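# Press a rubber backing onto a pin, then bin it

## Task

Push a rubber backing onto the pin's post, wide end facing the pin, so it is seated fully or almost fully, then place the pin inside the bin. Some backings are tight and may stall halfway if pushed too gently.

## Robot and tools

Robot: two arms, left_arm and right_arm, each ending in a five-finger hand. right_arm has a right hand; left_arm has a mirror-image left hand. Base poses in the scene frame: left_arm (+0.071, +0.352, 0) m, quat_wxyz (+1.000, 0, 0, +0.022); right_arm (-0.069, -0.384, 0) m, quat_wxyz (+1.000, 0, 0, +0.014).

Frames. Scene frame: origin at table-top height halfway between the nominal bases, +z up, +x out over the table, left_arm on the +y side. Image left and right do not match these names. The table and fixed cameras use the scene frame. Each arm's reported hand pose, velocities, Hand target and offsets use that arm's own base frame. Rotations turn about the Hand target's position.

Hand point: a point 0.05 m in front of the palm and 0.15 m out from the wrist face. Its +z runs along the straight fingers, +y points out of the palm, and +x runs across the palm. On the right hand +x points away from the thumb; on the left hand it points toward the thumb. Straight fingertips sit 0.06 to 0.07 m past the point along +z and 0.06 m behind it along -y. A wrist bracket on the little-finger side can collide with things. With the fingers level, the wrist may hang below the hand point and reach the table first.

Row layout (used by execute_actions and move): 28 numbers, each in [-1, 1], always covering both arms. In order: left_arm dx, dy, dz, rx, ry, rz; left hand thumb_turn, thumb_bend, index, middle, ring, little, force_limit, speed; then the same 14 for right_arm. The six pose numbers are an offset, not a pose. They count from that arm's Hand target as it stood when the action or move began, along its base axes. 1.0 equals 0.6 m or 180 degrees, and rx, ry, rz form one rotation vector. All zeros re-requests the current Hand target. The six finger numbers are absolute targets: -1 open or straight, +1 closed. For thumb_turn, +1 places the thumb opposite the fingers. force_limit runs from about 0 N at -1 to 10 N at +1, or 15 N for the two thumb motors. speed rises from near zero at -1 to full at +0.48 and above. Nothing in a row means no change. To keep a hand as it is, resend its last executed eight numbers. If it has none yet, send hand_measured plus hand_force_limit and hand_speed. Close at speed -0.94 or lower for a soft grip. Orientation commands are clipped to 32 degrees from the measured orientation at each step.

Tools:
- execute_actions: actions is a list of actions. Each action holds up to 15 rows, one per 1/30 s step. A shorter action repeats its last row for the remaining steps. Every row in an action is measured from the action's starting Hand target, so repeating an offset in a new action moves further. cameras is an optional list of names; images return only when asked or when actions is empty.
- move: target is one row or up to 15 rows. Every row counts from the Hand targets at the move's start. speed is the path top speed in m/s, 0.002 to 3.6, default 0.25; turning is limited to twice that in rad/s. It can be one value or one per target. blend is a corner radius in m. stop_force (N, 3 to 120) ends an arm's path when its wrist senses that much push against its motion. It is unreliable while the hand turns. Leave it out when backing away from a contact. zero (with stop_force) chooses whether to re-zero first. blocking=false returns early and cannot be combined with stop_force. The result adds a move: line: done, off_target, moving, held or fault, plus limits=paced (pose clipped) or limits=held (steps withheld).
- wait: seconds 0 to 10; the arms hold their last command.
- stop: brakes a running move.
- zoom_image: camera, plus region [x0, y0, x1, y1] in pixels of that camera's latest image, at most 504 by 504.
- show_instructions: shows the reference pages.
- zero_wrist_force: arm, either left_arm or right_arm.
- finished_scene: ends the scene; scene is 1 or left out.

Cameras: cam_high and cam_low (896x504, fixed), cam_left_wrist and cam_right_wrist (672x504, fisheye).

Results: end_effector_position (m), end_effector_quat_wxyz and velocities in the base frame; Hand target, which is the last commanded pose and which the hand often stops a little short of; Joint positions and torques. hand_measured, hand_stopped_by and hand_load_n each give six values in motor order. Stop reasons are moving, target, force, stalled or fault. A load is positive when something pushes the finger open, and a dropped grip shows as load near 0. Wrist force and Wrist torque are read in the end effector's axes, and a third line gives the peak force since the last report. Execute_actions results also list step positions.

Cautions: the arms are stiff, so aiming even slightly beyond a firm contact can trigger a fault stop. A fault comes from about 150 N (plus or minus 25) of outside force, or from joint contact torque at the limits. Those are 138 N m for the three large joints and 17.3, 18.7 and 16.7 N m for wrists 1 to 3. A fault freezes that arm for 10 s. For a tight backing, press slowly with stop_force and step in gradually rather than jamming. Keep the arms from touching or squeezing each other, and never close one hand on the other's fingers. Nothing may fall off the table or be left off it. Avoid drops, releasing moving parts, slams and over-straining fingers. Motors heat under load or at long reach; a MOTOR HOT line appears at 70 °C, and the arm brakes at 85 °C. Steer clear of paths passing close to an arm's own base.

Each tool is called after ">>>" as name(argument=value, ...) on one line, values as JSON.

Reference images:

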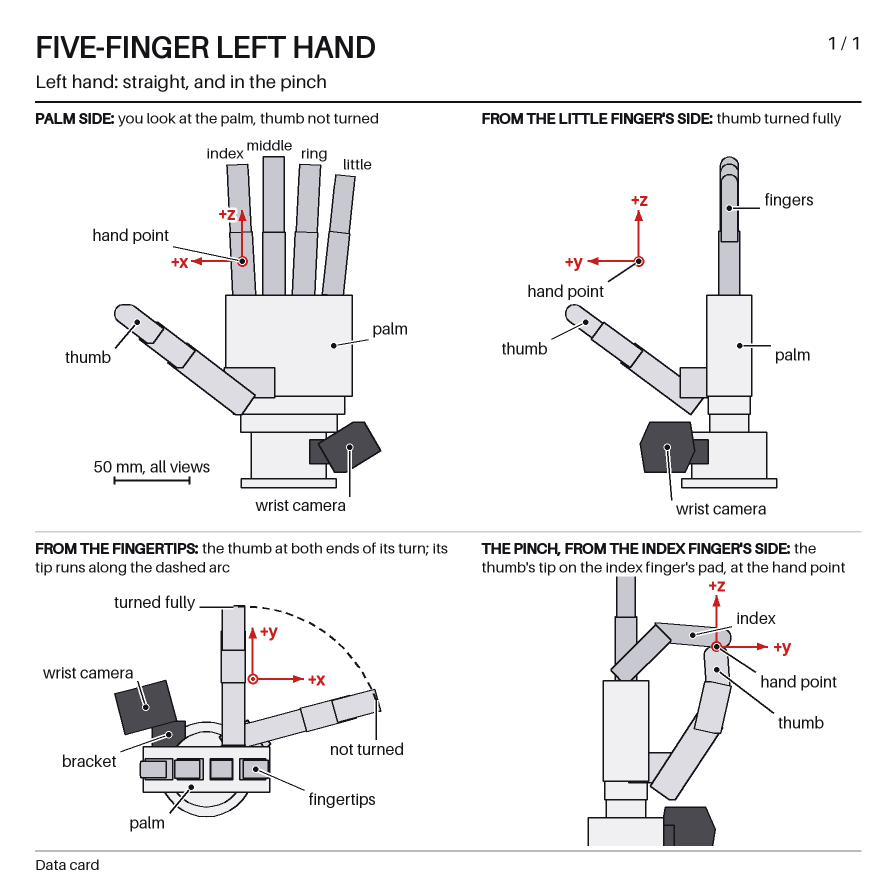

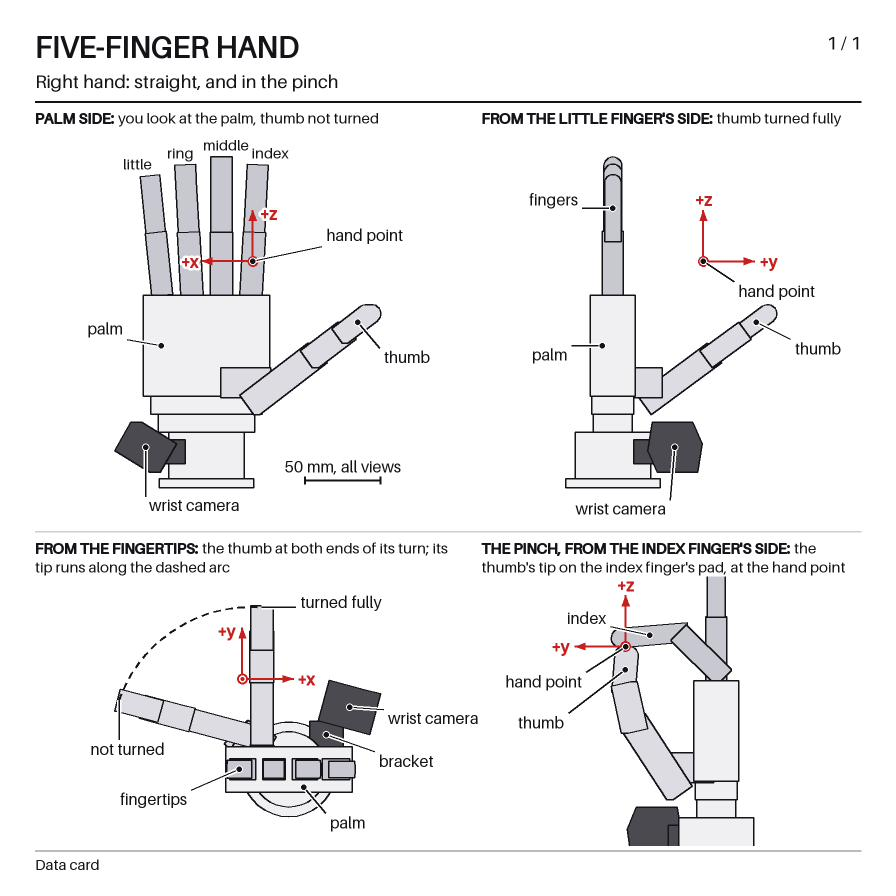

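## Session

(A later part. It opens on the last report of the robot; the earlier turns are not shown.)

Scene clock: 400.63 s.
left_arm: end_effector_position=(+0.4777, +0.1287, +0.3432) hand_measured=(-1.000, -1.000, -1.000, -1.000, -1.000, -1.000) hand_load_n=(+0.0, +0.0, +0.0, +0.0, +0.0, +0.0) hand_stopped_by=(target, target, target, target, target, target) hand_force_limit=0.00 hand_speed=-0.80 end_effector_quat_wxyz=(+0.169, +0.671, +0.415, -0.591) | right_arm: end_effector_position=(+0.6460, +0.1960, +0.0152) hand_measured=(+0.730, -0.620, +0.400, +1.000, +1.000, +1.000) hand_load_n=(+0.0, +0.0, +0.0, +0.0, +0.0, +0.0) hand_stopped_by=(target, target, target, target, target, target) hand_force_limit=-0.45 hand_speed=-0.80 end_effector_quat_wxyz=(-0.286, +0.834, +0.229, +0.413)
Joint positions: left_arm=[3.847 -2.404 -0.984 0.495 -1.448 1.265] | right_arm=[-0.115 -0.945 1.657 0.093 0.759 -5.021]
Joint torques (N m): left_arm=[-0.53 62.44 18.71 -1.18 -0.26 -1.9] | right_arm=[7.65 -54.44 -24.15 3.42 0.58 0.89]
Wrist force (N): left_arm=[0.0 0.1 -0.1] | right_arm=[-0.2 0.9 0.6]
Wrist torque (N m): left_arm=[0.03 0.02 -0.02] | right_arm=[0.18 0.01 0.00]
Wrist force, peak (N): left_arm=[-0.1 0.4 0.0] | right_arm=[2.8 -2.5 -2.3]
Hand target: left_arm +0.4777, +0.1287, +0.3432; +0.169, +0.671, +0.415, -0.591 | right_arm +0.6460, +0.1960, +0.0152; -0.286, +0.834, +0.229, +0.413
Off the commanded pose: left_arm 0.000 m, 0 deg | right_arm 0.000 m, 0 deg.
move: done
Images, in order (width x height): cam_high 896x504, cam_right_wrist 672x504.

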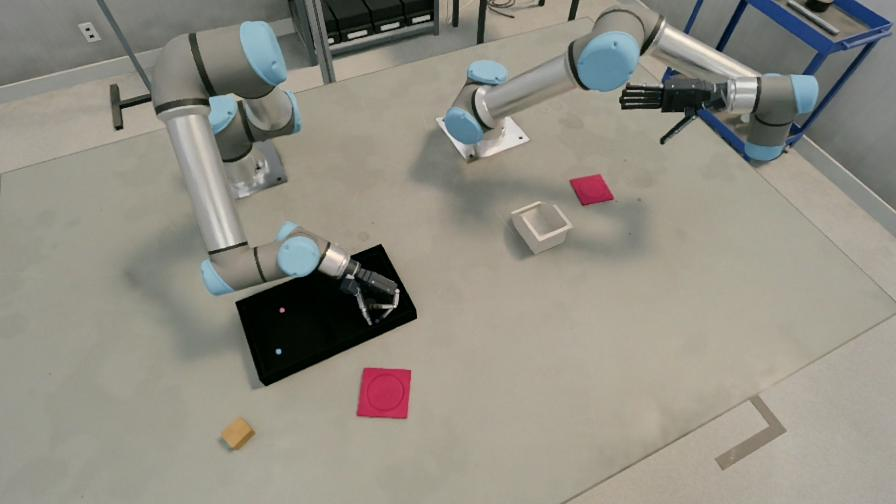

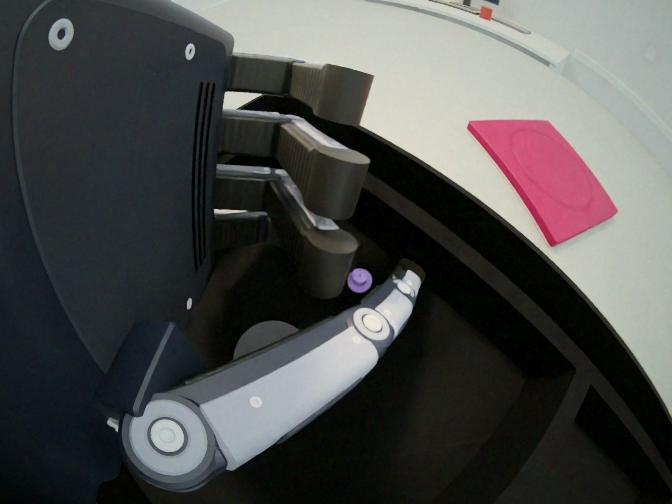

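>>> move(target=[0,0,0,0,0,0,-1,-1,-1,-1,-1,-1,0,-0.8,-0.0092,-0.0025,-0.0005,0,0,0,0.73,-0.62,0.4,1,1,1,-0.45,-0.8], speed=0.02)

>>> move(target=[0,0,0,0,0,0,-1,-1,-1,-1,-1,-1,0,-0.8,0,0,0,0,0,0,0.73,-0.2,0.4,1,1,1,-0.45,-0.9], speed=0.02, cameras=["cam_high","cam_right_wrist"])

>>> zoom_image(camera="cam_right_wrist", region=[340, 230, 400, 280])

Scene clock: 403.47 s.
left_arm: end_effector_position=(+0.4777, +0.1287, +0.3432) hand_measured=(-1.000, -1.000, -1.000, -1.000, -1.000, -1.000) hand_load_n=(+0.0, +0.0, +0.0, +0.0, +0.0, +0.0) hand_stopped_by=(target, target, target, target, target, target) hand_force_limit=0.00 hand_speed=-0.80 end_effector_quat_wxyz=(+0.169, +0.671, +0.415, -0.591) | right_arm: end_effector_position=(+0.6405, +0.1946, +0.0149) hand_measured=(+0.730, -0.620, +0.400, +1.000, +1.000, +1.000) hand_load_n=(+0.0, +0.0, +0.0, +0.0, +0.0, +0.0) hand_stopped_by=(target, target, target, target, target, target) hand_force_limit=-0.45 hand_speed=-0.80 end_effector_quat_wxyz=(-0.286, +0.834, +0.229, +0.413)
Joint positions: left_arm=[3.847 -2.404 -0.984 0.495 -1.448 1.265] | right_arm=[-0.12 -0.954 1.675 0.086 0.756 -5.025]
Joint torques (N m): left_arm=[-1.22 62.48 20.83 -1.18 -0.32 -1.87] | right_arm=[-9.31 -53.94 -2.04 -0.84 -2.19 -0.64]
Wrist force (N): left_arm=[-0.2 0.1 -0.3] | right_arm=[-0.1 0.8 0.4]
Wrist torque (N m): left_arm=[0.05 0.05 -0.04] | right_arm=[0.18 0.01 0.00]
Wrist force, peak (N): left_arm=[-0.3 -0.2 -0.4] | right_arm=[-0.2 1.0 0.7]
Hand target: left_arm +0.4777, +0.1287, +0.3432; +0.169, +0.671, +0.415, -0.591 | right_arm +0.6405, +0.1945, +0.0149; -0.286, +0.834, +0.229, +0.413
Off the commanded pose: left_arm 0.000 m, 0 deg | right_arm 0.000 m, 0 deg.
move: done

Scene clock: 405.17 s.
left_arm: end_effector_position=(+0.4777, +0.1287, +0.3432) hand_measured=(-1.000, -1.000, -1.000, -1.000, -1.000, -1.000) hand_load_n=(+0.0, +0.0, +0.0, +0.5, +0.0, +0.0) hand_stopped_by=(target, target, target, target, target, target) hand_force_limit=0.00 hand_speed=-0.80 end_effector_quat_wxyz=(+0.169, +0.671, +0.415, -0.591) | right_arm: end_effector_position=(+0.6405, +0.1945, +0.0149) hand_measured=(+0.730, -0.412, +0.400, +1.000, +1.000, +1.000) hand_load_n=(+0.0, +4.5, +1.5, +0.0, +0.0, +0.0) hand_stopped_by=(target, force, target, target, target, target) hand_force_limit=-0.45 hand_speed=-0.90 end_effector_quat_wxyz=(-0.286, +0.834, +0.229, +0.413)
Joint positions: left_arm=[3.847 -2.404 -0.984 0.495 -1.448 1.265] | right_arm=[-0.12 -0.955 1.675 0.086 0.756 -5.025]
Joint torques (N m): left_arm=[-0.67 62.24 20.74 -1.26 -0.21 -1.67] | right_arm=[-9.16 -53.26 -1.99 -0.55 -2.02 -1.03]
Wrist force (N): left_arm=[-0.1 0.0 -0.1] | right_arm=[0.1 0.6 0.5]
Wrist torque (N m): left_arm=[0.03 0.04 -0.03] | right_arm=[0.12 0.00 -0.01]
Wrist force, peak (N): left_arm=[-0.4 0.1 0.0] | right_arm=[-0.1 1.2 0.5]
Hand target: left_arm +0.4777, +0.1287, +0.3432; +0.169, +0.671, +0.415, -0.591 | right_arm +0.6405, +0.1945, +0.0149; -0.286, +0.834, +0.229, +0.413
Off the commanded pose: left_arm 0.000 m, 0 deg | right_arm 0.000 m, 0 deg.
move: done
Images, in order (width x height): cam_high 896x504, cam_right_wrist 672x504.

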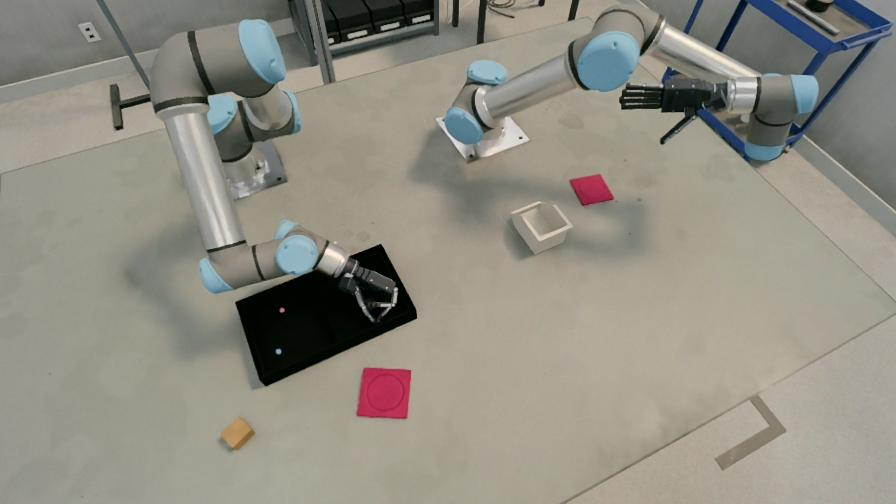

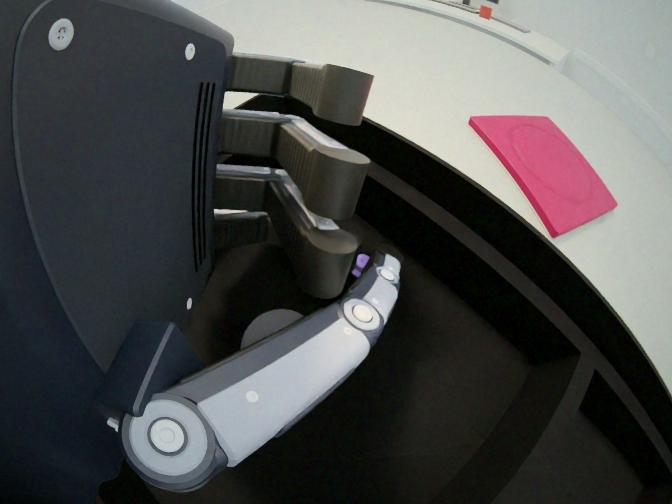

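Scaled by 8.400 from the camera's 672x504 image, which has a finer 960x720 frame.

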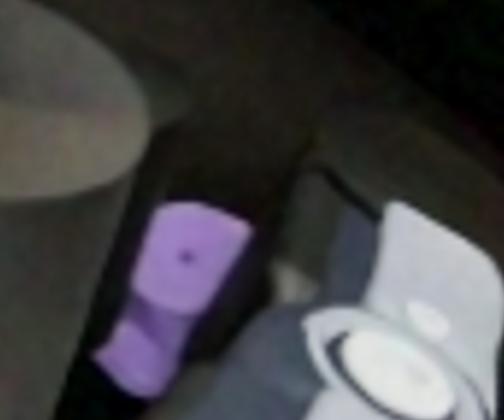

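>>> move(target=[[0,0,0,0,0,0,-1,-1,-1,-1,-1,-1,0,-0.8,0,0,0.05,0,0,0,0.73,-0.2,0.4,1,1,1,-0.45,-0.9],[0,0,0,0,0,0,-1,-1,-1,-1,-1,-1,0,-0.8,-0.1117,-0.0122,0.05,0,0,0,0.73,-0.2,0.4,1,1,1,-0.45,-0.9],[0,0,0,0,0,0,-1,-1,-1,-1,-1,-1,0,-0.8,-0.1117,-0.0122,0.0352,0,0,0,0.73,-0.2,0.4,1,1,1,-0.45,-0.9]], speed=0.06, blend=[0.005,0.005,0], cameras=["cam_right_wrist","cam_high"])

>>> zoom_image(camera="cam_right_wrist", region=[350, 235, 390, 270])

>>> move(target=[0,0,0,0,0,0,-1,-1,-1,-1,-1,-1,0,-0.8,0,0,-0.0125,0,0,0,0.73,-0.2,0.4,1,1,1,-0.45,-0.9], speed=0.03, cameras=["cam_right_wrist","cam_high"])

>>> zoom_image(camera="cam_right_wrist", region=[350, 235, 390, 270])

Scene clock: 420.73 s.
left_arm: end_effector_position=(+0.4777, +0.1287, +0.3432) hand_measured=(-1.000, -1.000, -1.000, -1.000, -1.000, -1.000) hand_load_n=(+0.0, -0.5, +0.0, +0.0, +0.0, +0.0) hand_stopped_by=(target, target, target, target, target, target) hand_force_limit=0.00 hand_speed=-0.80 end_effector_quat_wxyz=(+0.169, +0.671, +0.415, -0.591) | right_arm: end_effector_position=(+0.5735, +0.1872, +0.0361) hand_measured=(+0.730, -0.410, +0.400, +1.000, +1.000, +1.000) hand_load_n=(+0.5, +0.0, +0.0, +0.0, +0.0, +0.0) hand_stopped_by=(target, force, target, target, target, target) hand_force_limit=-0.45 hand_speed=-0.90 end_effector_quat_wxyz=(-0.286, +0.834, +0.229, +0.413)
Joint positions: left_arm=[3.847 -2.404 -0.984 0.495 -1.448 1.265] | right_arm=[-0.158 -1.106 1.877 0.068 0.73 -5.067]
Joint torques (N m): left_arm=[-0.22 62.11 19.9 -1.24 -0.34 -1.76] | right_arm=[-9.05 -21.54 -0.7 -0.76 -1.96 -0.73]
Wrist force (N): left_arm=[-0.2 0.1 -0.1] | right_arm=[-0.1 0.6 0.4]
Wrist torque (N m): left_arm=[0.03 0.05 -0.04] | right_arm=[0.13 0.02 0.13]
Wrist force, peak (N): left_arm=[-0.2 0.2 -0.4] | right_arm=[-0.4 0.8 0.9]
Hand target: left_arm +0.4777, +0.1287, +0.3432; +0.169, +0.671, +0.415, -0.591 | right_arm +0.5734, +0.1872, +0.0360; -0.286, +0.834, +0.229, +0.413
Off the commanded pose: left_arm 0.000 m, 0 deg | right_arm 0.000 m, 0 deg.
move: done; blend cut to 0.0044 m at target 2
Images, in order (width x height): cam_high 896x504, cam_right_wrist 672x504.

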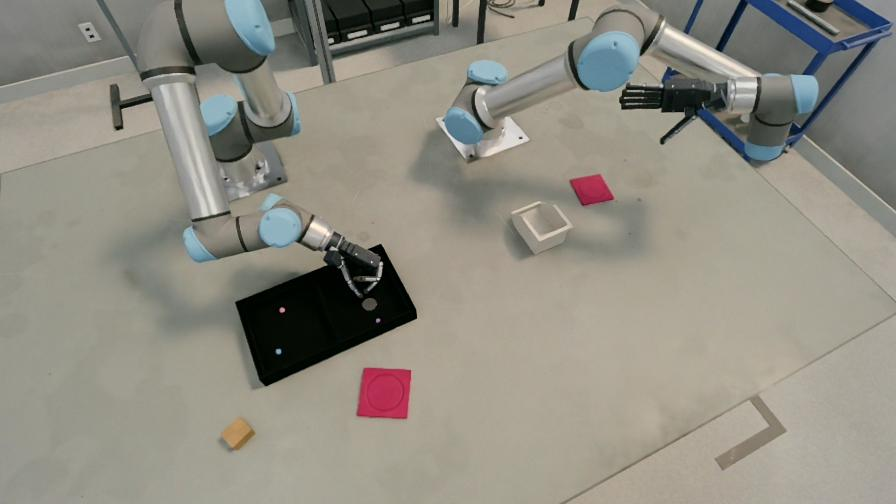

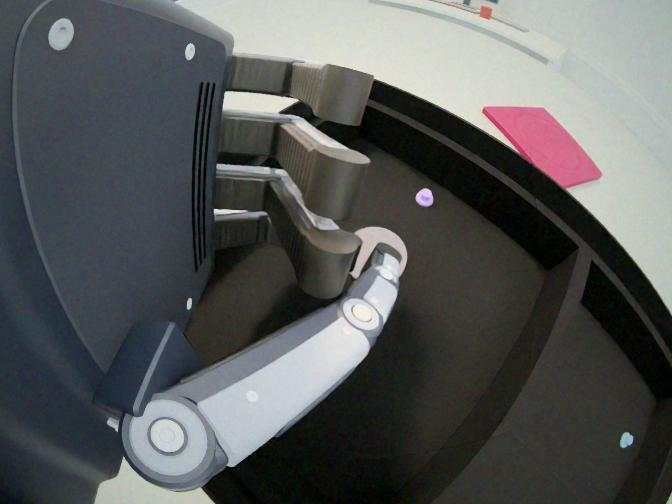

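Scaled by 12.600 from the camera's 672x504 image, which has a finer 960x720 frame.

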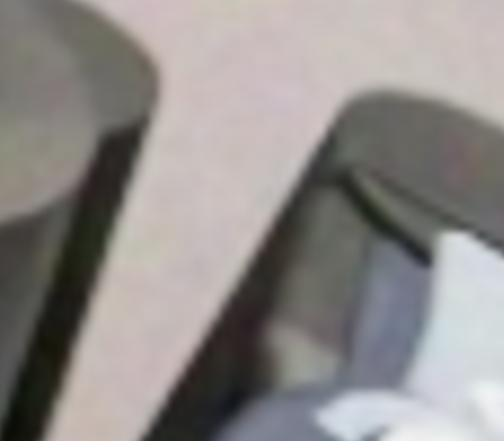

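Scene clock: 421.53 s.
left_arm: end_effector_position=(+0.4777, +0.1287, +0.3432) hand_measured=(-1.000, -1.000, -1.000, -1.000, -1.000, -1.000) hand_load_n=(+0.0, +0.0, +0.0, +0.0, +0.0, +0.0) hand_stopped_by=(target, target, target, target, target, target) hand_force_limit=0.00 hand_speed=-0.80 end_effector_quat_wxyz=(+0.169, +0.671, +0.415, -0.591) | right_arm: end_effector_position=(+0.5734, +0.1872, +0.0286) hand_measured=(+0.730, -0.410, +0.400, +1.000, +1.000, +1.000) hand_load_n=(+0.5, -0.5, +0.0, +0.0, +0.0, +0.0) hand_stopped_by=(target, force, target, target, target, target) hand_force_limit=-0.45 hand_speed=-0.90 end_effector_quat_wxyz=(-0.286, +0.834, +0.229, +0.413)
Joint positions: left_arm=[3.847 -2.404 -0.984 0.495 -1.448 1.265] | right_arm=[-0.158 -1.093 1.882 0.05 0.73 -5.067]
Joint torques (N m): left_arm=[0.56 62.65 20.55 -1.45 -0.36 -1.65] | right_arm=[-9.18 -21.75 -0.88 -0.73 -1.89 -0.21]
Wrist force (N): left_arm=[-0.1 0.1 -0.2] | right_arm=[-0.2 0.6 0.3]
Wrist torque (N m): left_arm=[0.04 0.03 -0.03] | right_arm=[0.14 0.03 0.12]
Wrist force, peak (N): left_arm=[-0.4 0.0 0.0] | right_arm=[-0.6 0.9 0.5]
Hand target: left_arm +0.4777, +0.1287, +0.3432; +0.169, +0.671, +0.415, -0.591 | right_arm +0.5734, +0.1872, +0.0285; -0.286, +0.834, +0.229, +0.413
Off the commanded pose: left_arm 0.000 m, 0 deg | right_arm 0.000 m, 0 deg.
move: done
Images, in order (width x height): cam_high 896x504, cam_right_wrist 672x504.

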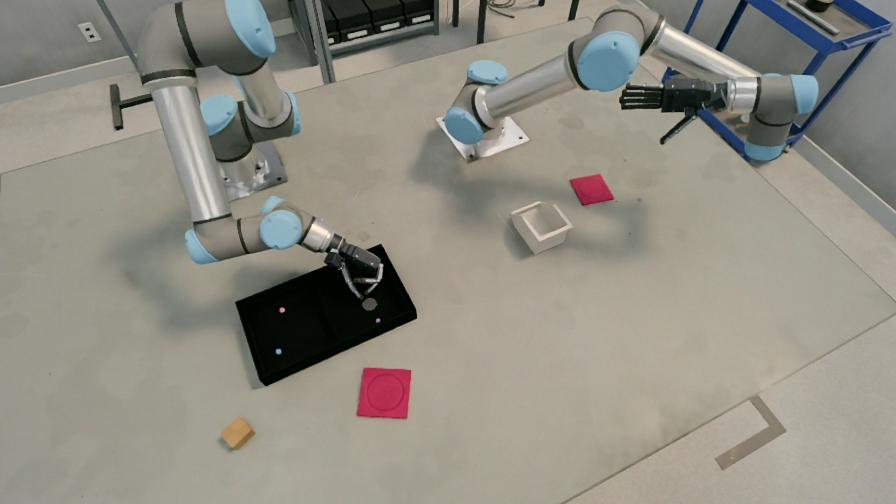

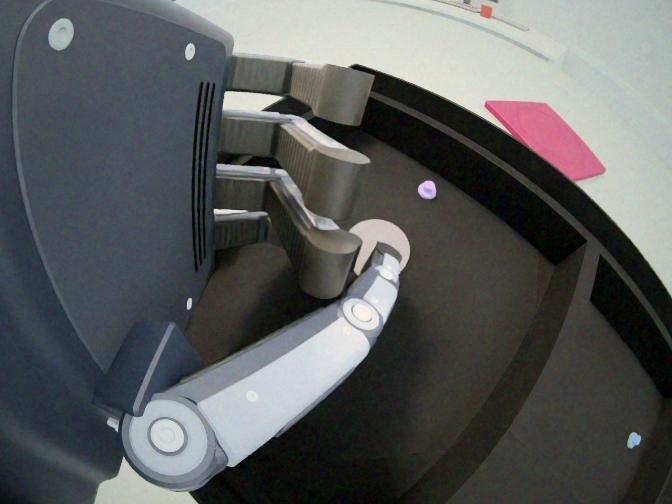

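Scaled by 12.600 from the camera's 672x504 image, which has a finer 960x720 frame.

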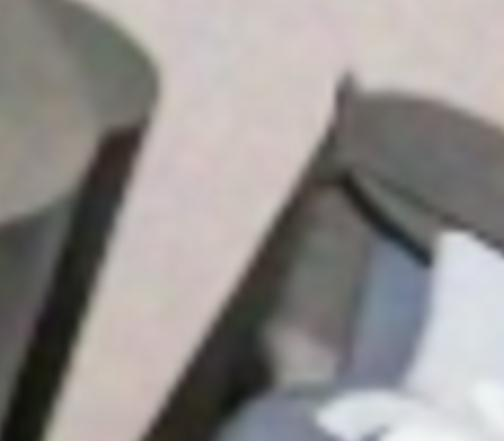

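>>> move(target=[[0,0,0,0,0,0,-1,-1,-1,-1,-1,-1,0,-0.8,0,0,0.04,0,0,0,0.73,-0.65,0.4,1,1,1,-0.45,0.2],[0,0,0,0,0,0,-1,-1,-1,-1,-1,-1,0,-0.8,0.1167,0.012,0.04,0,0,0,0.73,-0.65,0.4,1,1,1,-0.45,0.2],[0,0,0,0,0,0,-1,-1,-1,-1,-1,-1,0,-0.8,0.1167,0.012,-0.002,0,0,0,0.73,-0.65,0.4,1,1,1,-0.45,0.2]], speed=0.08, blend=[0.005,0.005,0], cameras=["cam_right_wrist","cam_high"])

>>> zoom_image(camera="cam_right_wrist", region=[330, 230, 426, 310])

Scene clock: 433.43 s.
left_arm: end_effector_position=(+0.4777, +0.1287, +0.3432) hand_measured=(-1.000, -1.000, -1.000, -1.000, -1.000, -1.000) hand_load_n=(+0.0, +0.0, +0.0, +0.0, +0.0, +0.0) hand_stopped_by=(target, target, target, target, target, target) hand_force_limit=0.00 hand_speed=-0.80 end_effector_quat_wxyz=(+0.169, +0.671, +0.415, -0.591) | right_arm: end_effector_position=(+0.6435, +0.1944, +0.0274) hand_measured=(+0.730, -0.650, +0.400, +1.000, +1.000, +1.000) hand_load_n=(+0.0, +0.0, +0.0, +0.0, +0.0, +0.0) hand_stopped_by=(target, target, target, target, target, target) hand_force_limit=-0.45 hand_speed=0.20 end_effector_quat_wxyz=(-0.286, +0.834, +0.229, +0.413)
Joint positions: left_arm=[3.847 -2.404 -0.984 0.495 -1.448 1.265] | right_arm=[-0.119 -0.968 1.658 0.117 0.757 -5.025]
Joint torques (N m): left_arm=[0.61 62.63 20.85 -1.48 -0.34 -1.89] | right_arm=[11.51 -29.22 -1.83 -0.87 0.67 1.65]
Wrist force (N): left_arm=[-0.1 0.0 -0.2] | right_arm=[-0.1 0.9 0.6]
Wrist torque (N m): left_arm=[0.03 0.03 -0.02] | right_arm=[0.17 0.01 -0.01]
Wrist force, peak (N): left_arm=[0.0 0.3 -0.3] | right_arm=[-0.8 0.9 0.7]
Hand target: left_arm +0.4777, +0.1287, +0.3432; +0.169, +0.671, +0.415, -0.591 | right_arm +0.6435, +0.1944, +0.0273; -0.286, +0.834, +0.229, +0.413
Off the commanded pose: left_arm 0.000 m, 0 deg | right_arm 0.000 m, 0 deg.
move: done
Images, in order (width x height): cam_high 896x504, cam_right_wrist 672x504.

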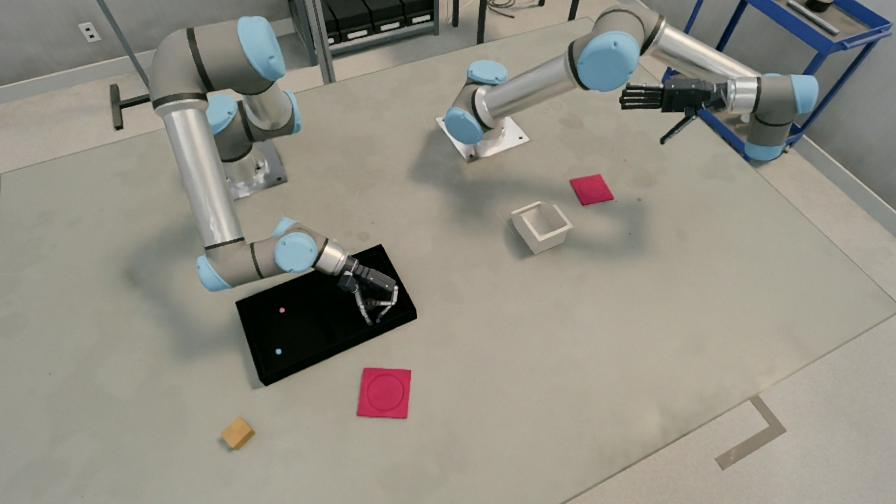

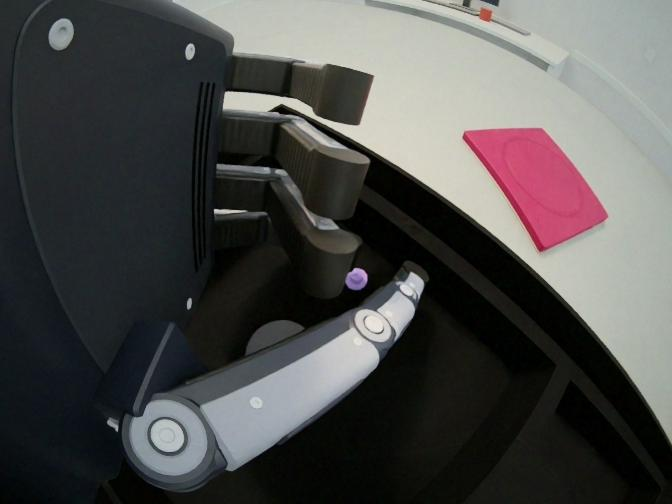

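Scaled by 5.250 from the camera's 672x504 image, which has a finer 960x720 frame.

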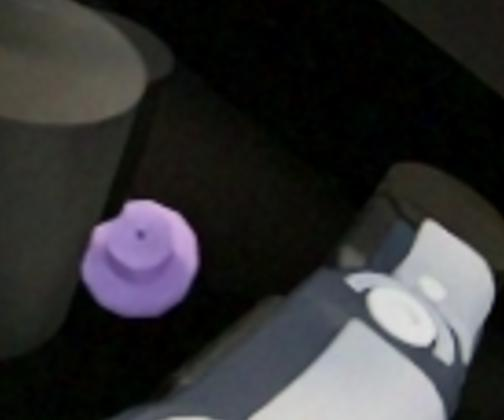

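>>> move(target=[[0,0,0,0,0,0,-1,-1,-1,-1,-1,-1,0,-0.8,-0.0047,0.0073,0,0,0,0,0.73,-0.65,0.4,1,1,1,-0.45,0.2],[0,0,0,0,0,0,-1,-1,-1,-1,-1,-1,0,-0.8,-0.0047,0.0073,-0.0207,0,0,0,0.73,-0.65,0.4,1,1,1,-0.45,0.2]], speed=0.03, cameras=["cam_right_wrist","cam_high"])

>>> zoom_image(camera="cam_right_wrist", region=[340, 230, 412, 290])

Scene clock: 436.77 s.
left_arm: end_effector_position=(+0.4777, +0.1287, +0.3432) hand_measured=(-1.000, -1.000, -1.000, -1.000, -1.000, -1.000) hand_load_n=(+0.0, +0.0, +0.0, +0.0, +0.0, +0.0) hand_stopped_by=(target, target, target, target, target, target) hand_force_limit=0.00 hand_speed=-0.80 end_effector_quat_wxyz=(+0.169, +0.671, +0.415, -0.591) | right_arm: end_effector_position=(+0.6406, +0.1988, +0.0150) hand_measured=(+0.730, -0.650, +0.400, +1.000, +1.000, +1.000) hand_load_n=(+0.0, +0.0, +0.0, +0.0, +0.0, +0.0) hand_stopped_by=(target, target, target, target, target, target) hand_force_limit=-0.45 hand_speed=0.20 end_effector_quat_wxyz=(-0.286, +0.834, +0.229, +0.413)
Joint positions: left_arm=[3.847 -2.404 -0.984 0.495 -1.448 1.265] | right_arm=[-0.11 -0.955 1.674 0.081 0.762 -5.016]
Joint torques (N m): left_arm=[-0.37 61.82 20.4 -1.27 -0.52 -1.76] | right_arm=[11.75 -28.22 -2.76 -0.74 0.89 1.55]
Wrist force (N): left_arm=[-0.1 0.2 -0.1] | right_arm=[-0.4 0.6 0.3]
Wrist torque (N m): left_arm=[0.04 0.03 -0.03] | right_arm=[0.15 0.05 -0.02]
Wrist force, peak (N): left_arm=[-0.3 0.0 -0.4] | right_arm=[0.0 0.9 0.9]
Hand target: left_arm +0.4777, +0.1287, +0.3432; +0.169, +0.671, +0.415, -0.591 | right_arm +0.6406, +0.1988, +0.0149; -0.286, +0.834, +0.229, +0.413
Off the commanded pose: left_arm 0.000 m, 0 deg | right_arm 0.000 m, 0 deg.
move: done
Images, in order (width x height): cam_high 896x504, cam_right_wrist 672x504.

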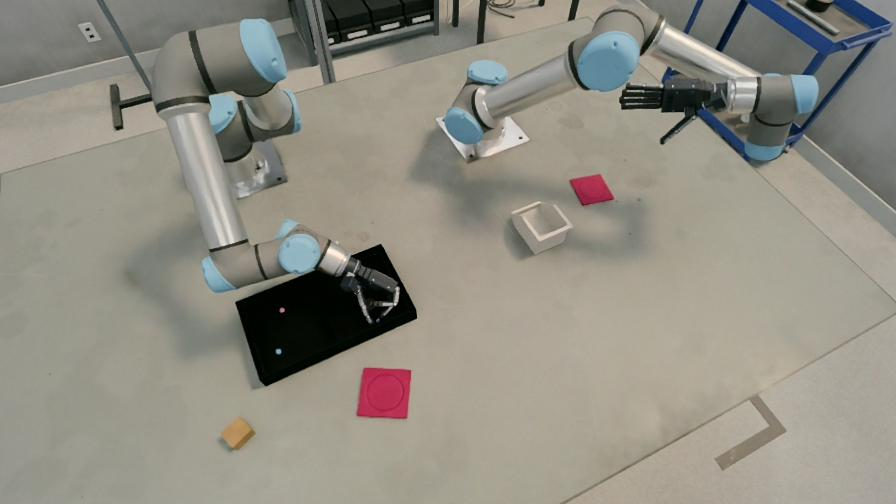

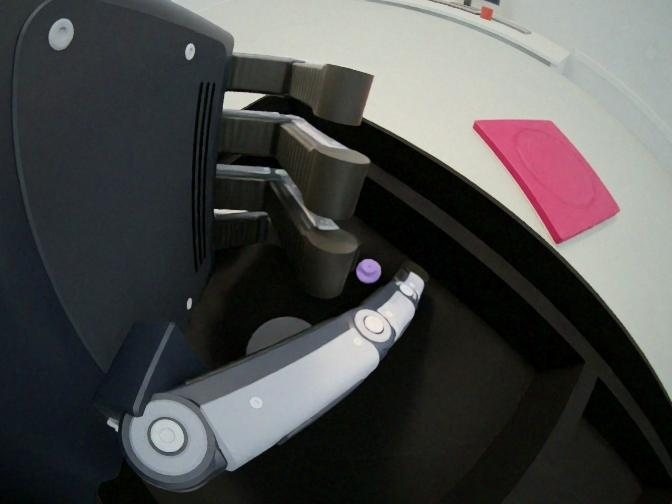

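Scaled by 7.000 from the camera's 672x504 image, which has a finer 960x720 frame.

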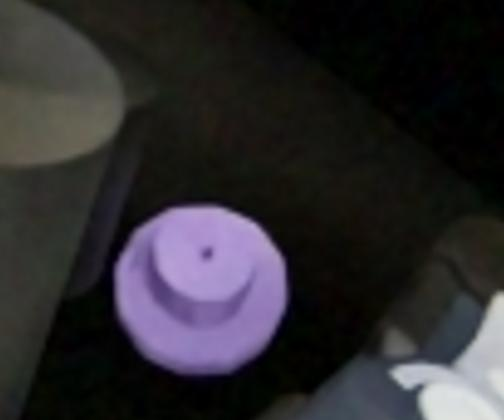

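>>> move(target=[0,0,0,0,0,0,-1,-1,-1,-1,-1,-1,0,-0.8,0.0013,0.0003,0,0,0,0,0.73,-0.65,0.4,1,1,1,-0.45,0.2], speed=0.02)

>>> move(target=[0,0,0,0,0,0,-1,-1,-1,-1,-1,-1,0,-0.8,0,0,0,0,0,0,0.73,-0.2,0.4,1,1,1,-0.3,-0.9], speed=0.02, cameras=["cam_right_wrist"])

>>> zoom_image(camera="cam_right_wrist", region=[340, 230, 412, 290])

Scene clock: 439.40 s.
left_arm: end_effector_position=(+0.4777, +0.1287, +0.3432) hand_measured=(-1.000, -1.000, -1.000, -1.000, -1.000, -1.000) hand_load_n=(+0.0, +0.0, +0.0, +0.0, +0.0, +0.0) hand_stopped_by=(target, target, target, target, target, target) hand_force_limit=0.00 hand_speed=-0.80 end_effector_quat_wxyz=(+0.169, +0.671, +0.415, -0.591) | right_arm: end_effector_position=(+0.6414, +0.1990, +0.0149) hand_measured=(+0.730, -0.650, +0.400, +1.000, +1.000, +1.000) hand_load_n=(+0.0, +0.0, +0.0, +0.0, +0.0, +0.0) hand_stopped_by=(target, target, target, target, target, target) hand_force_limit=-0.45 hand_speed=0.20 end_effector_quat_wxyz=(-0.286, +0.834, +0.229, +0.413)
Joint positions: left_arm=[3.847 -2.404 -0.984 0.495 -1.448 1.265] | right_arm=[-0.11 -0.953 1.671 0.082 0.763 -5.015]
Joint torques (N m): left_arm=[-0.24 61.95 21.42 -1.39 -0.41 -1.74] | right_arm=[12.26 -26.99 -25.48 3.36 0.76 1.63]
Wrist force (N): left_arm=[-0.2 0.1 -0.2] | right_arm=[-0.1 0.7 0.5]
Wrist torque (N m): left_arm=[0.04 0.05 -0.04] | right_arm=[0.15 0.01 0.00]
Wrist force, peak (N): left_arm=[-0.3 0.0 -0.2] | right_arm=[-0.1 0.9 0.9]
Hand target: left_arm +0.4777, +0.1287, +0.3432; +0.169, +0.671, +0.415, -0.591 | right_arm +0.6414, +0.1990, +0.0149; -0.286, +0.834, +0.229, +0.413
Off the commanded pose: left_arm 0.000 m, 0 deg | right_arm 0.000 m, 0 deg.
move: done

Scene clock: 441.27 s.
left_arm: end_effector_position=(+0.4777, +0.1287, +0.3432) hand_measured=(-1.000, -1.000, -1.000, -1.000, -1.000, -1.000) hand_load_n=(+0.0, +0.0, +0.0, +0.0, +0.0, +0.0) hand_stopped_by=(target, target, target, target, target, target) hand_force_limit=0.00 hand_speed=-0.80 end_effector_quat_wxyz=(+0.169, +0.671, +0.415, -0.591) | right_arm: end_effector_position=(+0.6414, +0.1990, +0.0149) hand_measured=(+0.730, -0.418, +0.400, +1.000, +1.000, +1.000) hand_load_n=(-0.5, +5.5, +1.5, +0.0, +0.0, +0.0) hand_stopped_by=(target, force, target, target, target, target) hand_force_limit=-0.30 hand_speed=-0.90 end_effector_quat_wxyz=(-0.286, +0.834, +0.229, +0.413)
Joint positions: left_arm=[3.847 -2.404 -0.984 0.495 -1.448 1.265] | right_arm=[-0.11 -0.953 1.671 0.082 0.763 -5.015]
Joint torques (N m): left_arm=[0.74 61.94 21.98 -1.42 -0.29 -1.72] | right_arm=[11.35 -26.82 -24.71 3.27 0.75 1.59]
Wrist force (N): left_arm=[-0.1 0.0 -0.2] | right_arm=[0.5 0.7 0.1]
Wrist torque (N m): left_arm=[0.03 0.04 -0.03] | right_arm=[0.14 -0.02 0.00]
Wrist force, peak (N): left_arm=[-0.1 0.2 -0.3] | right_arm=[-0.2 1.0 0.6]
Hand target: left_arm +0.4777, +0.1287, +0.3432; +0.169, +0.671, +0.415, -0.591 | right_arm +0.6414, +0.1990, +0.0149; -0.286, +0.834, +0.229, +0.413
Off the commanded pose: left_arm 0.000 m, 0 deg | right_arm 0.000 m, 0 deg.
move: done
Images, in order (width x height): cam_right_wrist 672x504.

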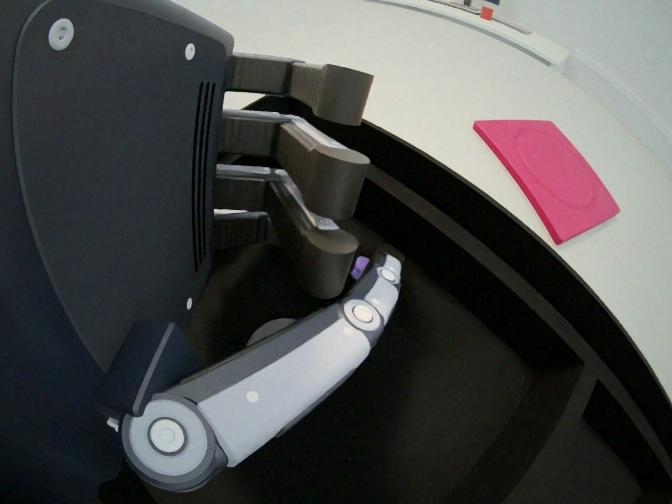

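Scaled by 7.000 from the camera's 672x504 image, which has a finer 960x720 frame.

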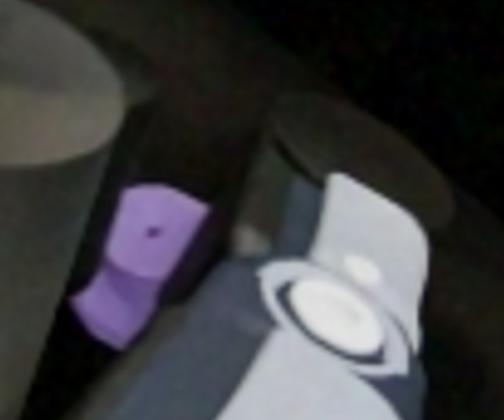

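>>> move(target=[0,0,0,0,0,0,-1,-1,-1,-1,-1,-1,0,-0.8,0,0,0.005,0,0,0,0.73,-0.2,0.4,1,1,1,-0.3,-0.9], speed=0.01, cameras=["cam_right_wrist"])

>>> zoom_image(camera="cam_right_wrist", region=[340, 230, 412, 290])

Scene clock: 442.77 s.
left_arm: end_effector_position=(+0.4777, +0.1287, +0.3432) hand_measured=(-1.000, -1.000, -1.000, -1.000, -1.000, -1.000) hand_load_n=(+0.5, +0.0, +0.0, +0.0, +0.0, +0.0) hand_stopped_by=(target, target, target, target, target, target) hand_force_limit=0.00 hand_speed=-0.80 end_effector_quat_wxyz=(+0.169, +0.671, +0.415, -0.591) | right_arm: end_effector_position=(+0.6414, +0.1990, +0.0178) hand_measured=(+0.730, -0.418, +0.400, +1.000, +1.000, +1.000) hand_load_n=(+0.0, +0.0, +0.0, +0.0, +0.0, +0.0) hand_stopped_by=(target, force, target, target, target, target) hand_force_limit=-0.30 hand_speed=-0.90 end_effector_quat_wxyz=(-0.286, +0.834, +0.229, +0.413)
Joint positions: left_arm=[3.847 -2.404 -0.984 0.495 -1.448 1.265] | right_arm=[-0.11 -0.958 1.67 0.088 0.763 -5.015]
Joint torques (N m): left_arm=[0.87 62.73 20.74 -1.3 -0.35 -1.77] | right_arm=[11.91 -52.88 -24.39 3.38 0.81 1.64]
Wrist force (N): left_arm=[-0.1 0.1 -0.1] | right_arm=[-0.1 0.5 0.7]
Wrist torque (N m): left_arm=[0.03 0.04 -0.03] | right_arm=[0.12 0.01 -0.01]
Wrist force, peak (N): left_arm=[-0.2 0.2 -0.4] | right_arm=[0.7 1.1 -0.1]
Hand target: left_arm +0.4777, +0.1287, +0.3432; +0.169, +0.671, +0.415, -0.591 | right_arm +0.6414, +0.1990, +0.0179; -0.286, +0.834, +0.229, +0.413
Off the commanded pose: left_arm 0.000 m, 0 deg | right_arm 0.000 m, 0 deg.
move: done
Images, in order (width x height): cam_right_wrist 672x504.

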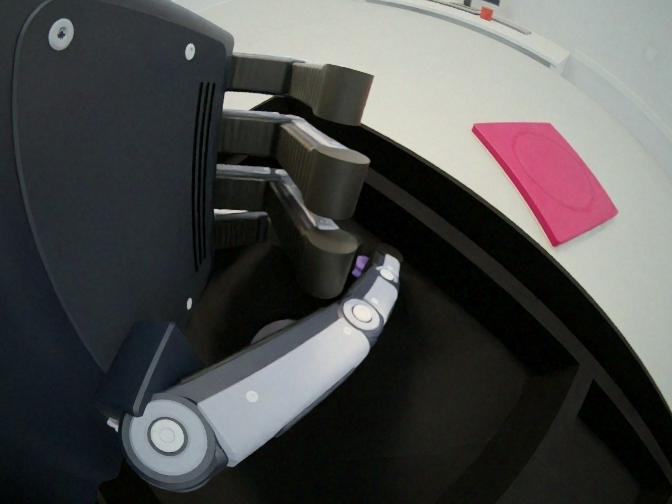

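Scaled by 7.000 from the camera's 672x504 image, which has a finer 960x720 frame.

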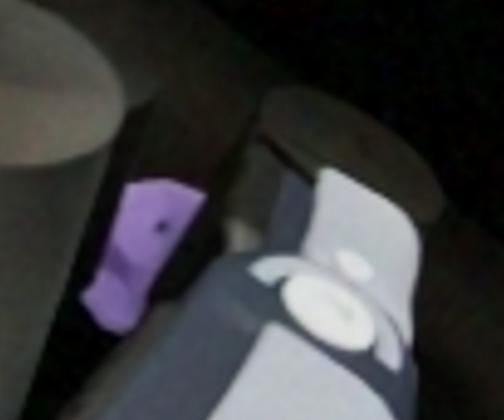

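>>> move(target=[[0,0,0,0,0,0,-1,-1,-1,-1,-1,-1,0,-0.8,0,0,0,0,0,0,0.73,-0.65,0.4,1,1,1,-0.45,0.0],[0,0,0,0,0,0,-1,-1,-1,-1,-1,-1,0,-0.8,0.0024,0.0006,-0.0057,0,0,0,0.73,-0.65,0.4,1,1,1,-0.45,0.0]], speed=0.02, cameras=["cam_right_wrist"])

>>> zoom_image(camera="cam_right_wrist", region=[340, 230, 412, 290])

>>> move(target=[0,0,0,0,0,0,-1,-1,-1,-1,-1,-1,0,-0.8,0,0,0,0,0,0,0.73,-0.2,0.4,1,1,1,-0.45,-0.9], speed=0.02, cameras=["cam_right_wrist"])

>>> zoom_image(camera="cam_right_wrist", region=[340, 230, 412, 290])

Scene clock: 445.90 s.
left_arm: end_effector_position=(+0.4777, +0.1287, +0.3432) hand_measured=(-1.000, -1.000, -1.000, -1.000, -1.000, -1.000) hand_load_n=(+0.0, +0.0, +0.0, +0.0, +0.0, +0.0) hand_stopped_by=(target, target, target, target, target, target) hand_force_limit=0.00 hand_speed=-0.80 end_effector_quat_wxyz=(+0.169, +0.671, +0.415, -0.591) | right_arm: end_effector_position=(+0.6428, +0.1993, +0.0145) hand_measured=(+0.730, -0.650, +0.400, +1.000, +1.000, +1.000) hand_load_n=(+0.0, +0.0, +0.0, +0.0, +0.0, +0.0) hand_stopped_by=(target, target, target, target, target, target) hand_force_limit=-0.45 hand_speed=0.00 end_effector_quat_wxyz=(-0.286, +0.834, +0.229, +0.413)
Joint positions: left_arm=[3.847 -2.404 -0.984 0.495 -1.448 1.265] | right_arm=[-0.109 -0.95 1.667 0.083 0.764 -5.014]
Joint torques (N m): left_arm=[0.05 62.02 21.32 -1.53 -0.45 -1.74] | right_arm=[11.36 -27.76 -24.11 -1.19 0.76 1.55]
Wrist force (N): left_arm=[-0.1 0.1 -0.1] | right_arm=[-0.5 0.7 0.9]
Wrist torque (N m): left_arm=[0.03 0.04 -0.03] | right_arm=[0.12 0.05 -0.02]
Wrist force, peak (N): left_arm=[-0.4 0.2 -0.1] | right_arm=[-0.1 1.0 0.8]
Hand target: left_arm +0.4777, +0.1287, +0.3432; +0.169, +0.671, +0.415, -0.591 | right_arm +0.6429, +0.1993, +0.0145; -0.286, +0.834, +0.229, +0.413
Off the commanded pose: left_arm 0.000 m, 0 deg | right_arm 0.000 m, 0 deg.
move: done
Images, in order (width x height): cam_right_wrist 672x504.

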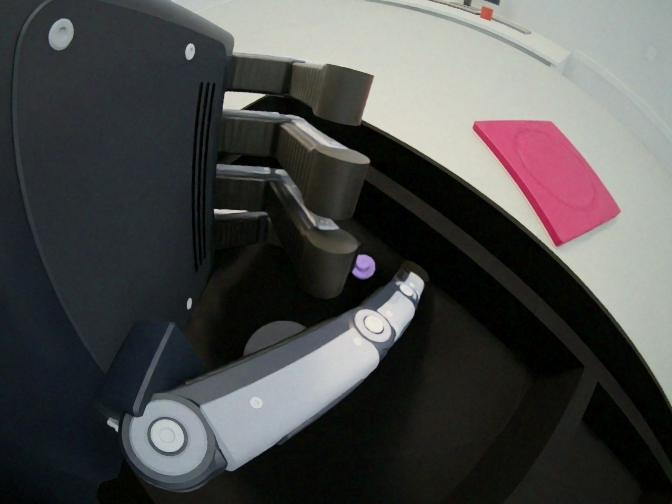

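Scaled by 7.000 from the camera's 672x504 image, which has a finer 960x720 frame.

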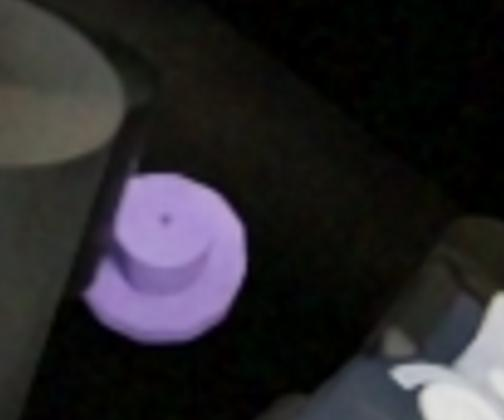

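Scene clock: 447.80 s.
left_arm: end_effector_position=(+0.4777, +0.1287, +0.3432) hand_measured=(-1.000, -1.000, -1.000, -1.000, -1.000, -1.000) hand_load_n=(+0.0, +0.0, +0.0, +0.0, +0.0, +0.0) hand_stopped_by=(target, target, target, target, target, target) hand_force_limit=0.00 hand_speed=-0.80 end_effector_quat_wxyz=(+0.169, +0.671, +0.415, -0.591) | right_arm: end_effector_position=(+0.6429, +0.1993, +0.0145) hand_measured=(+0.730, -0.412, +0.400, +1.000, +1.000, +1.000) hand_load_n=(+0.0, +4.0, +1.0, +0.0, +0.0, +0.0) hand_stopped_by=(target, force, target, target, target, target) hand_force_limit=-0.45 hand_speed=-0.90 end_effector_quat_wxyz=(-0.286, +0.834, +0.229, +0.413)
Joint positions: left_arm=[3.847 -2.404 -0.984 0.495 -1.448 1.265] | right_arm=[-0.109 -0.95 1.667 0.083 0.764 -5.014]
Joint torques (N m): left_arm=[0 62.33 21.43 -1.41 -0.36 -1.66] | right_arm=[10.61 -27.88 -24.46 -0.88 0.77 1.51]
Wrist force (N): left_arm=[0.0 0.1 -0.1] | right_arm=[0.0 0.6 0.2]
Wrist torque (N m): left_arm=[0.03 0.03 -0.03] | right_arm=[0.14 0.04 -0.02]
Wrist force, peak (N): left_arm=[-0.4 0.1 0.0] | right_arm=[-0.2 1.1 0.6]
Hand target: left_arm +0.4777, +0.1287, +0.3432; +0.169, +0.671, +0.415, -0.591 | right_arm +0.6429, +0.1993, +0.0145; -0.286, +0.834, +0.229, +0.413
Off the commanded pose: left_arm 0.000 m, 0 deg | right_arm 0.000 m, 0 deg.
move: done
Images, in order (width x height): cam_right_wrist 672x504.

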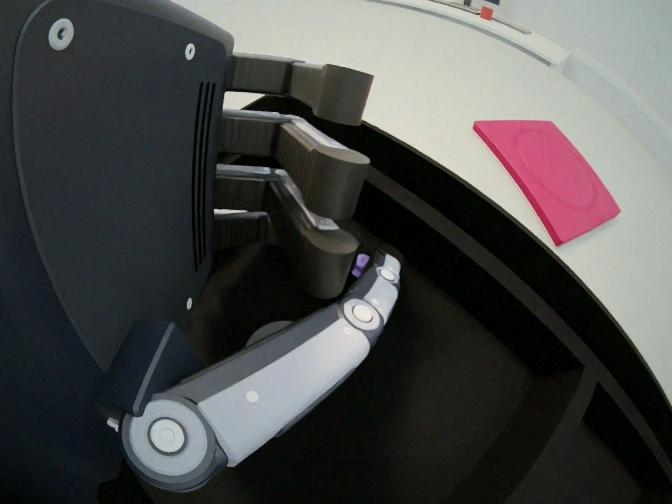

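Scaled by 7.000 from the camera's 672x504 image, which has a finer 960x720 frame.

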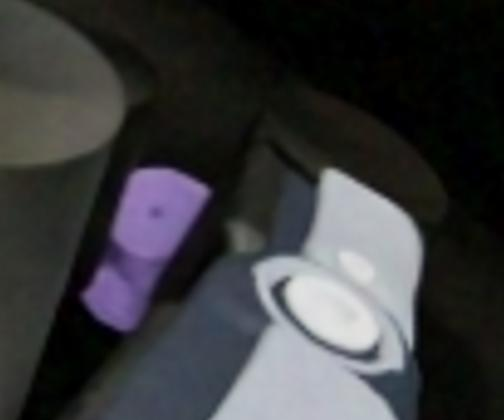

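>>> move(target=[[0,0,0,0,0,0,-1,-1,-1,-1,-1,-1,0,-0.8,0,0,0,0,0,0,0.73,-0.65,0.4,1,1,1,-0.45,0.0],[0,0,0,0,0,0,-1,-1,-1,-1,-1,-1,0,-0.8,0.0037,0.0022,0.0005,0,0,0,0.73,-0.65,0.4,1,1,1,-0.45,0.0]], speed=0.02)

>>> move(target=[0,0,0,0,0,0,-1,-1,-1,-1,-1,-1,0,-0.8,0,0,0,0,0,0,0.73,-0.2,0.4,1,1,1,-0.45,-0.9], speed=0.02, cameras=["cam_right_wrist"])

>>> zoom_image(camera="cam_right_wrist", region=[340, 230, 412, 290])

Scene clock: 450.27 s.
left_arm: end_effector_position=(+0.4777, +0.1287, +0.3432) hand_measured=(-1.000, -1.000, -1.000, -1.000, -1.000, -1.000) hand_load_n=(+0.0, +0.0, +0.0, +0.0, +0.0, +0.0) hand_stopped_by=(target, target, target, target, target, target) hand_force_limit=0.00 hand_speed=-0.80 end_effector_quat_wxyz=(+0.169, +0.671, +0.415, -0.591) | right_arm: end_effector_position=(+0.6450, +0.2006, +0.0148) hand_measured=(+0.730, -0.650, +0.400, +1.000, +1.000, +1.000) hand_load_n=(+0.0, +0.0, +0.0, +0.0, +0.0, +0.0) hand_stopped_by=(target, target, target, target, target, target) hand_force_limit=-0.45 hand_speed=0.00 end_effector_quat_wxyz=(-0.286, +0.834, +0.229, +0.413)
Joint positions: left_arm=[3.847 -2.404 -0.984 0.495 -1.448 1.265] | right_arm=[-0.106 -0.947 1.659 0.085 0.766 -5.011]
Joint torques (N m): left_arm=[0.79 62.94 20.96 -1.53 -0.35 -1.89] | right_arm=[12.82 -26.72 -23.89 3.35 0.9 1.69]
Wrist force (N): left_arm=[-0.1 0.1 0.0] | right_arm=[-0.1 0.9 0.5]
Wrist torque (N m): left_arm=[0.03 0.04 -0.03] | right_arm=[0.19 0.00 0.01]
Wrist force, peak (N): left_arm=[-0.2 0.2 -0.2] | right_arm=[0.3 1.0 0.9]
Hand target: left_arm +0.4777, +0.1287, +0.3432; +0.169, +0.671, +0.415, -0.591 | right_arm +0.6451, +0.2007, +0.0148; -0.286, +0.834, +0.229, +0.413
Off the commanded pose: left_arm 0.000 m, 0 deg | right_arm 0.000 m, 0 deg.
move: done

Scene clock: 452.00 s.
left_arm: end_effector_position=(+0.4777, +0.1287, +0.3432) hand_measured=(-1.000, -1.000, -1.000, -1.000, -1.000, -1.000) hand_load_n=(+0.0, +0.0, +0.0, +0.0, +0.0, +0.0) hand_stopped_by=(target, target, target, target, target, target) hand_force_limit=0.00 hand_speed=-0.80 end_effector_quat_wxyz=(+0.169, +0.671, +0.415, -0.591) | right_arm: end_effector_position=(+0.6451, +0.2007, +0.0148) hand_measured=(+0.730, -0.436, +0.400, +1.000, +1.000, +1.000) hand_load_n=(-0.5, +4.0, +1.0, +0.0, +0.0, +0.0) hand_stopped_by=(target, force, target, target, target, target) hand_force_limit=-0.45 hand_speed=-0.90 end_effector_quat_wxyz=(-0.286, +0.834, +0.229, +0.413)
Joint positions: left_arm=[3.847 -2.404 -0.984 0.495 -1.448 1.265] | right_arm=[-0.106 -0.947 1.659 0.085 0.766 -5.011]
Joint torques (N m): left_arm=[1.07 62.27 21.33 -1.5 -0.43 -1.76] | right_arm=[12.19 -27.66 -23.96 3.34 0.51 1.74]
Wrist force (N): left_arm=[0.0 -0.1 0.0] | right_arm=[0.3 1.2 0.0]
Wrist torque (N m): left_arm=[0.00 0.02 -0.01] | right_arm=[0.21 0.01 -0.01]
Wrist force, peak (N): left_arm=[-0.3 0.3 -0.1] | right_arm=[0.1 1.0 0.8]
Hand target: left_arm +0.4777, +0.1287, +0.3432; +0.169, +0.671, +0.415, -0.591 | right_arm +0.6451, +0.2007, +0.0148; -0.286, +0.834, +0.229, +0.413
Off the commanded pose: left_arm 0.000 m, 0 deg | right_arm 0.000 m, 0 deg.
move: done
Images, in order (width x height): cam_right_wrist 672x504.

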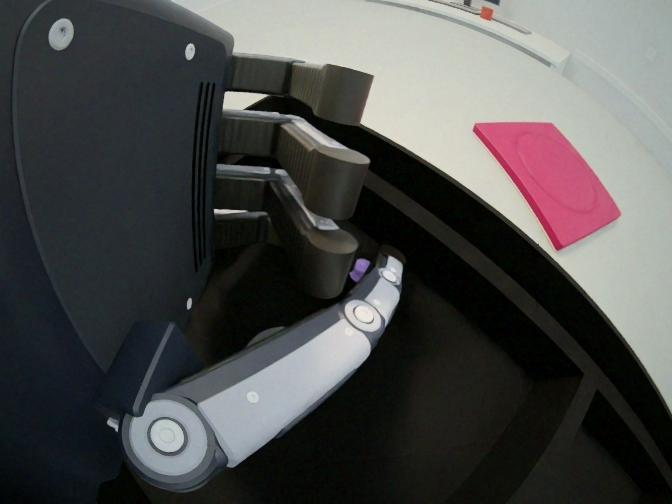

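Scaled by 7.000 from the camera's 672x504 image, which has a finer 960x720 frame.

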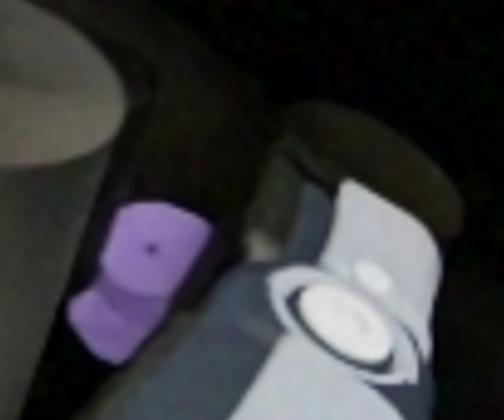

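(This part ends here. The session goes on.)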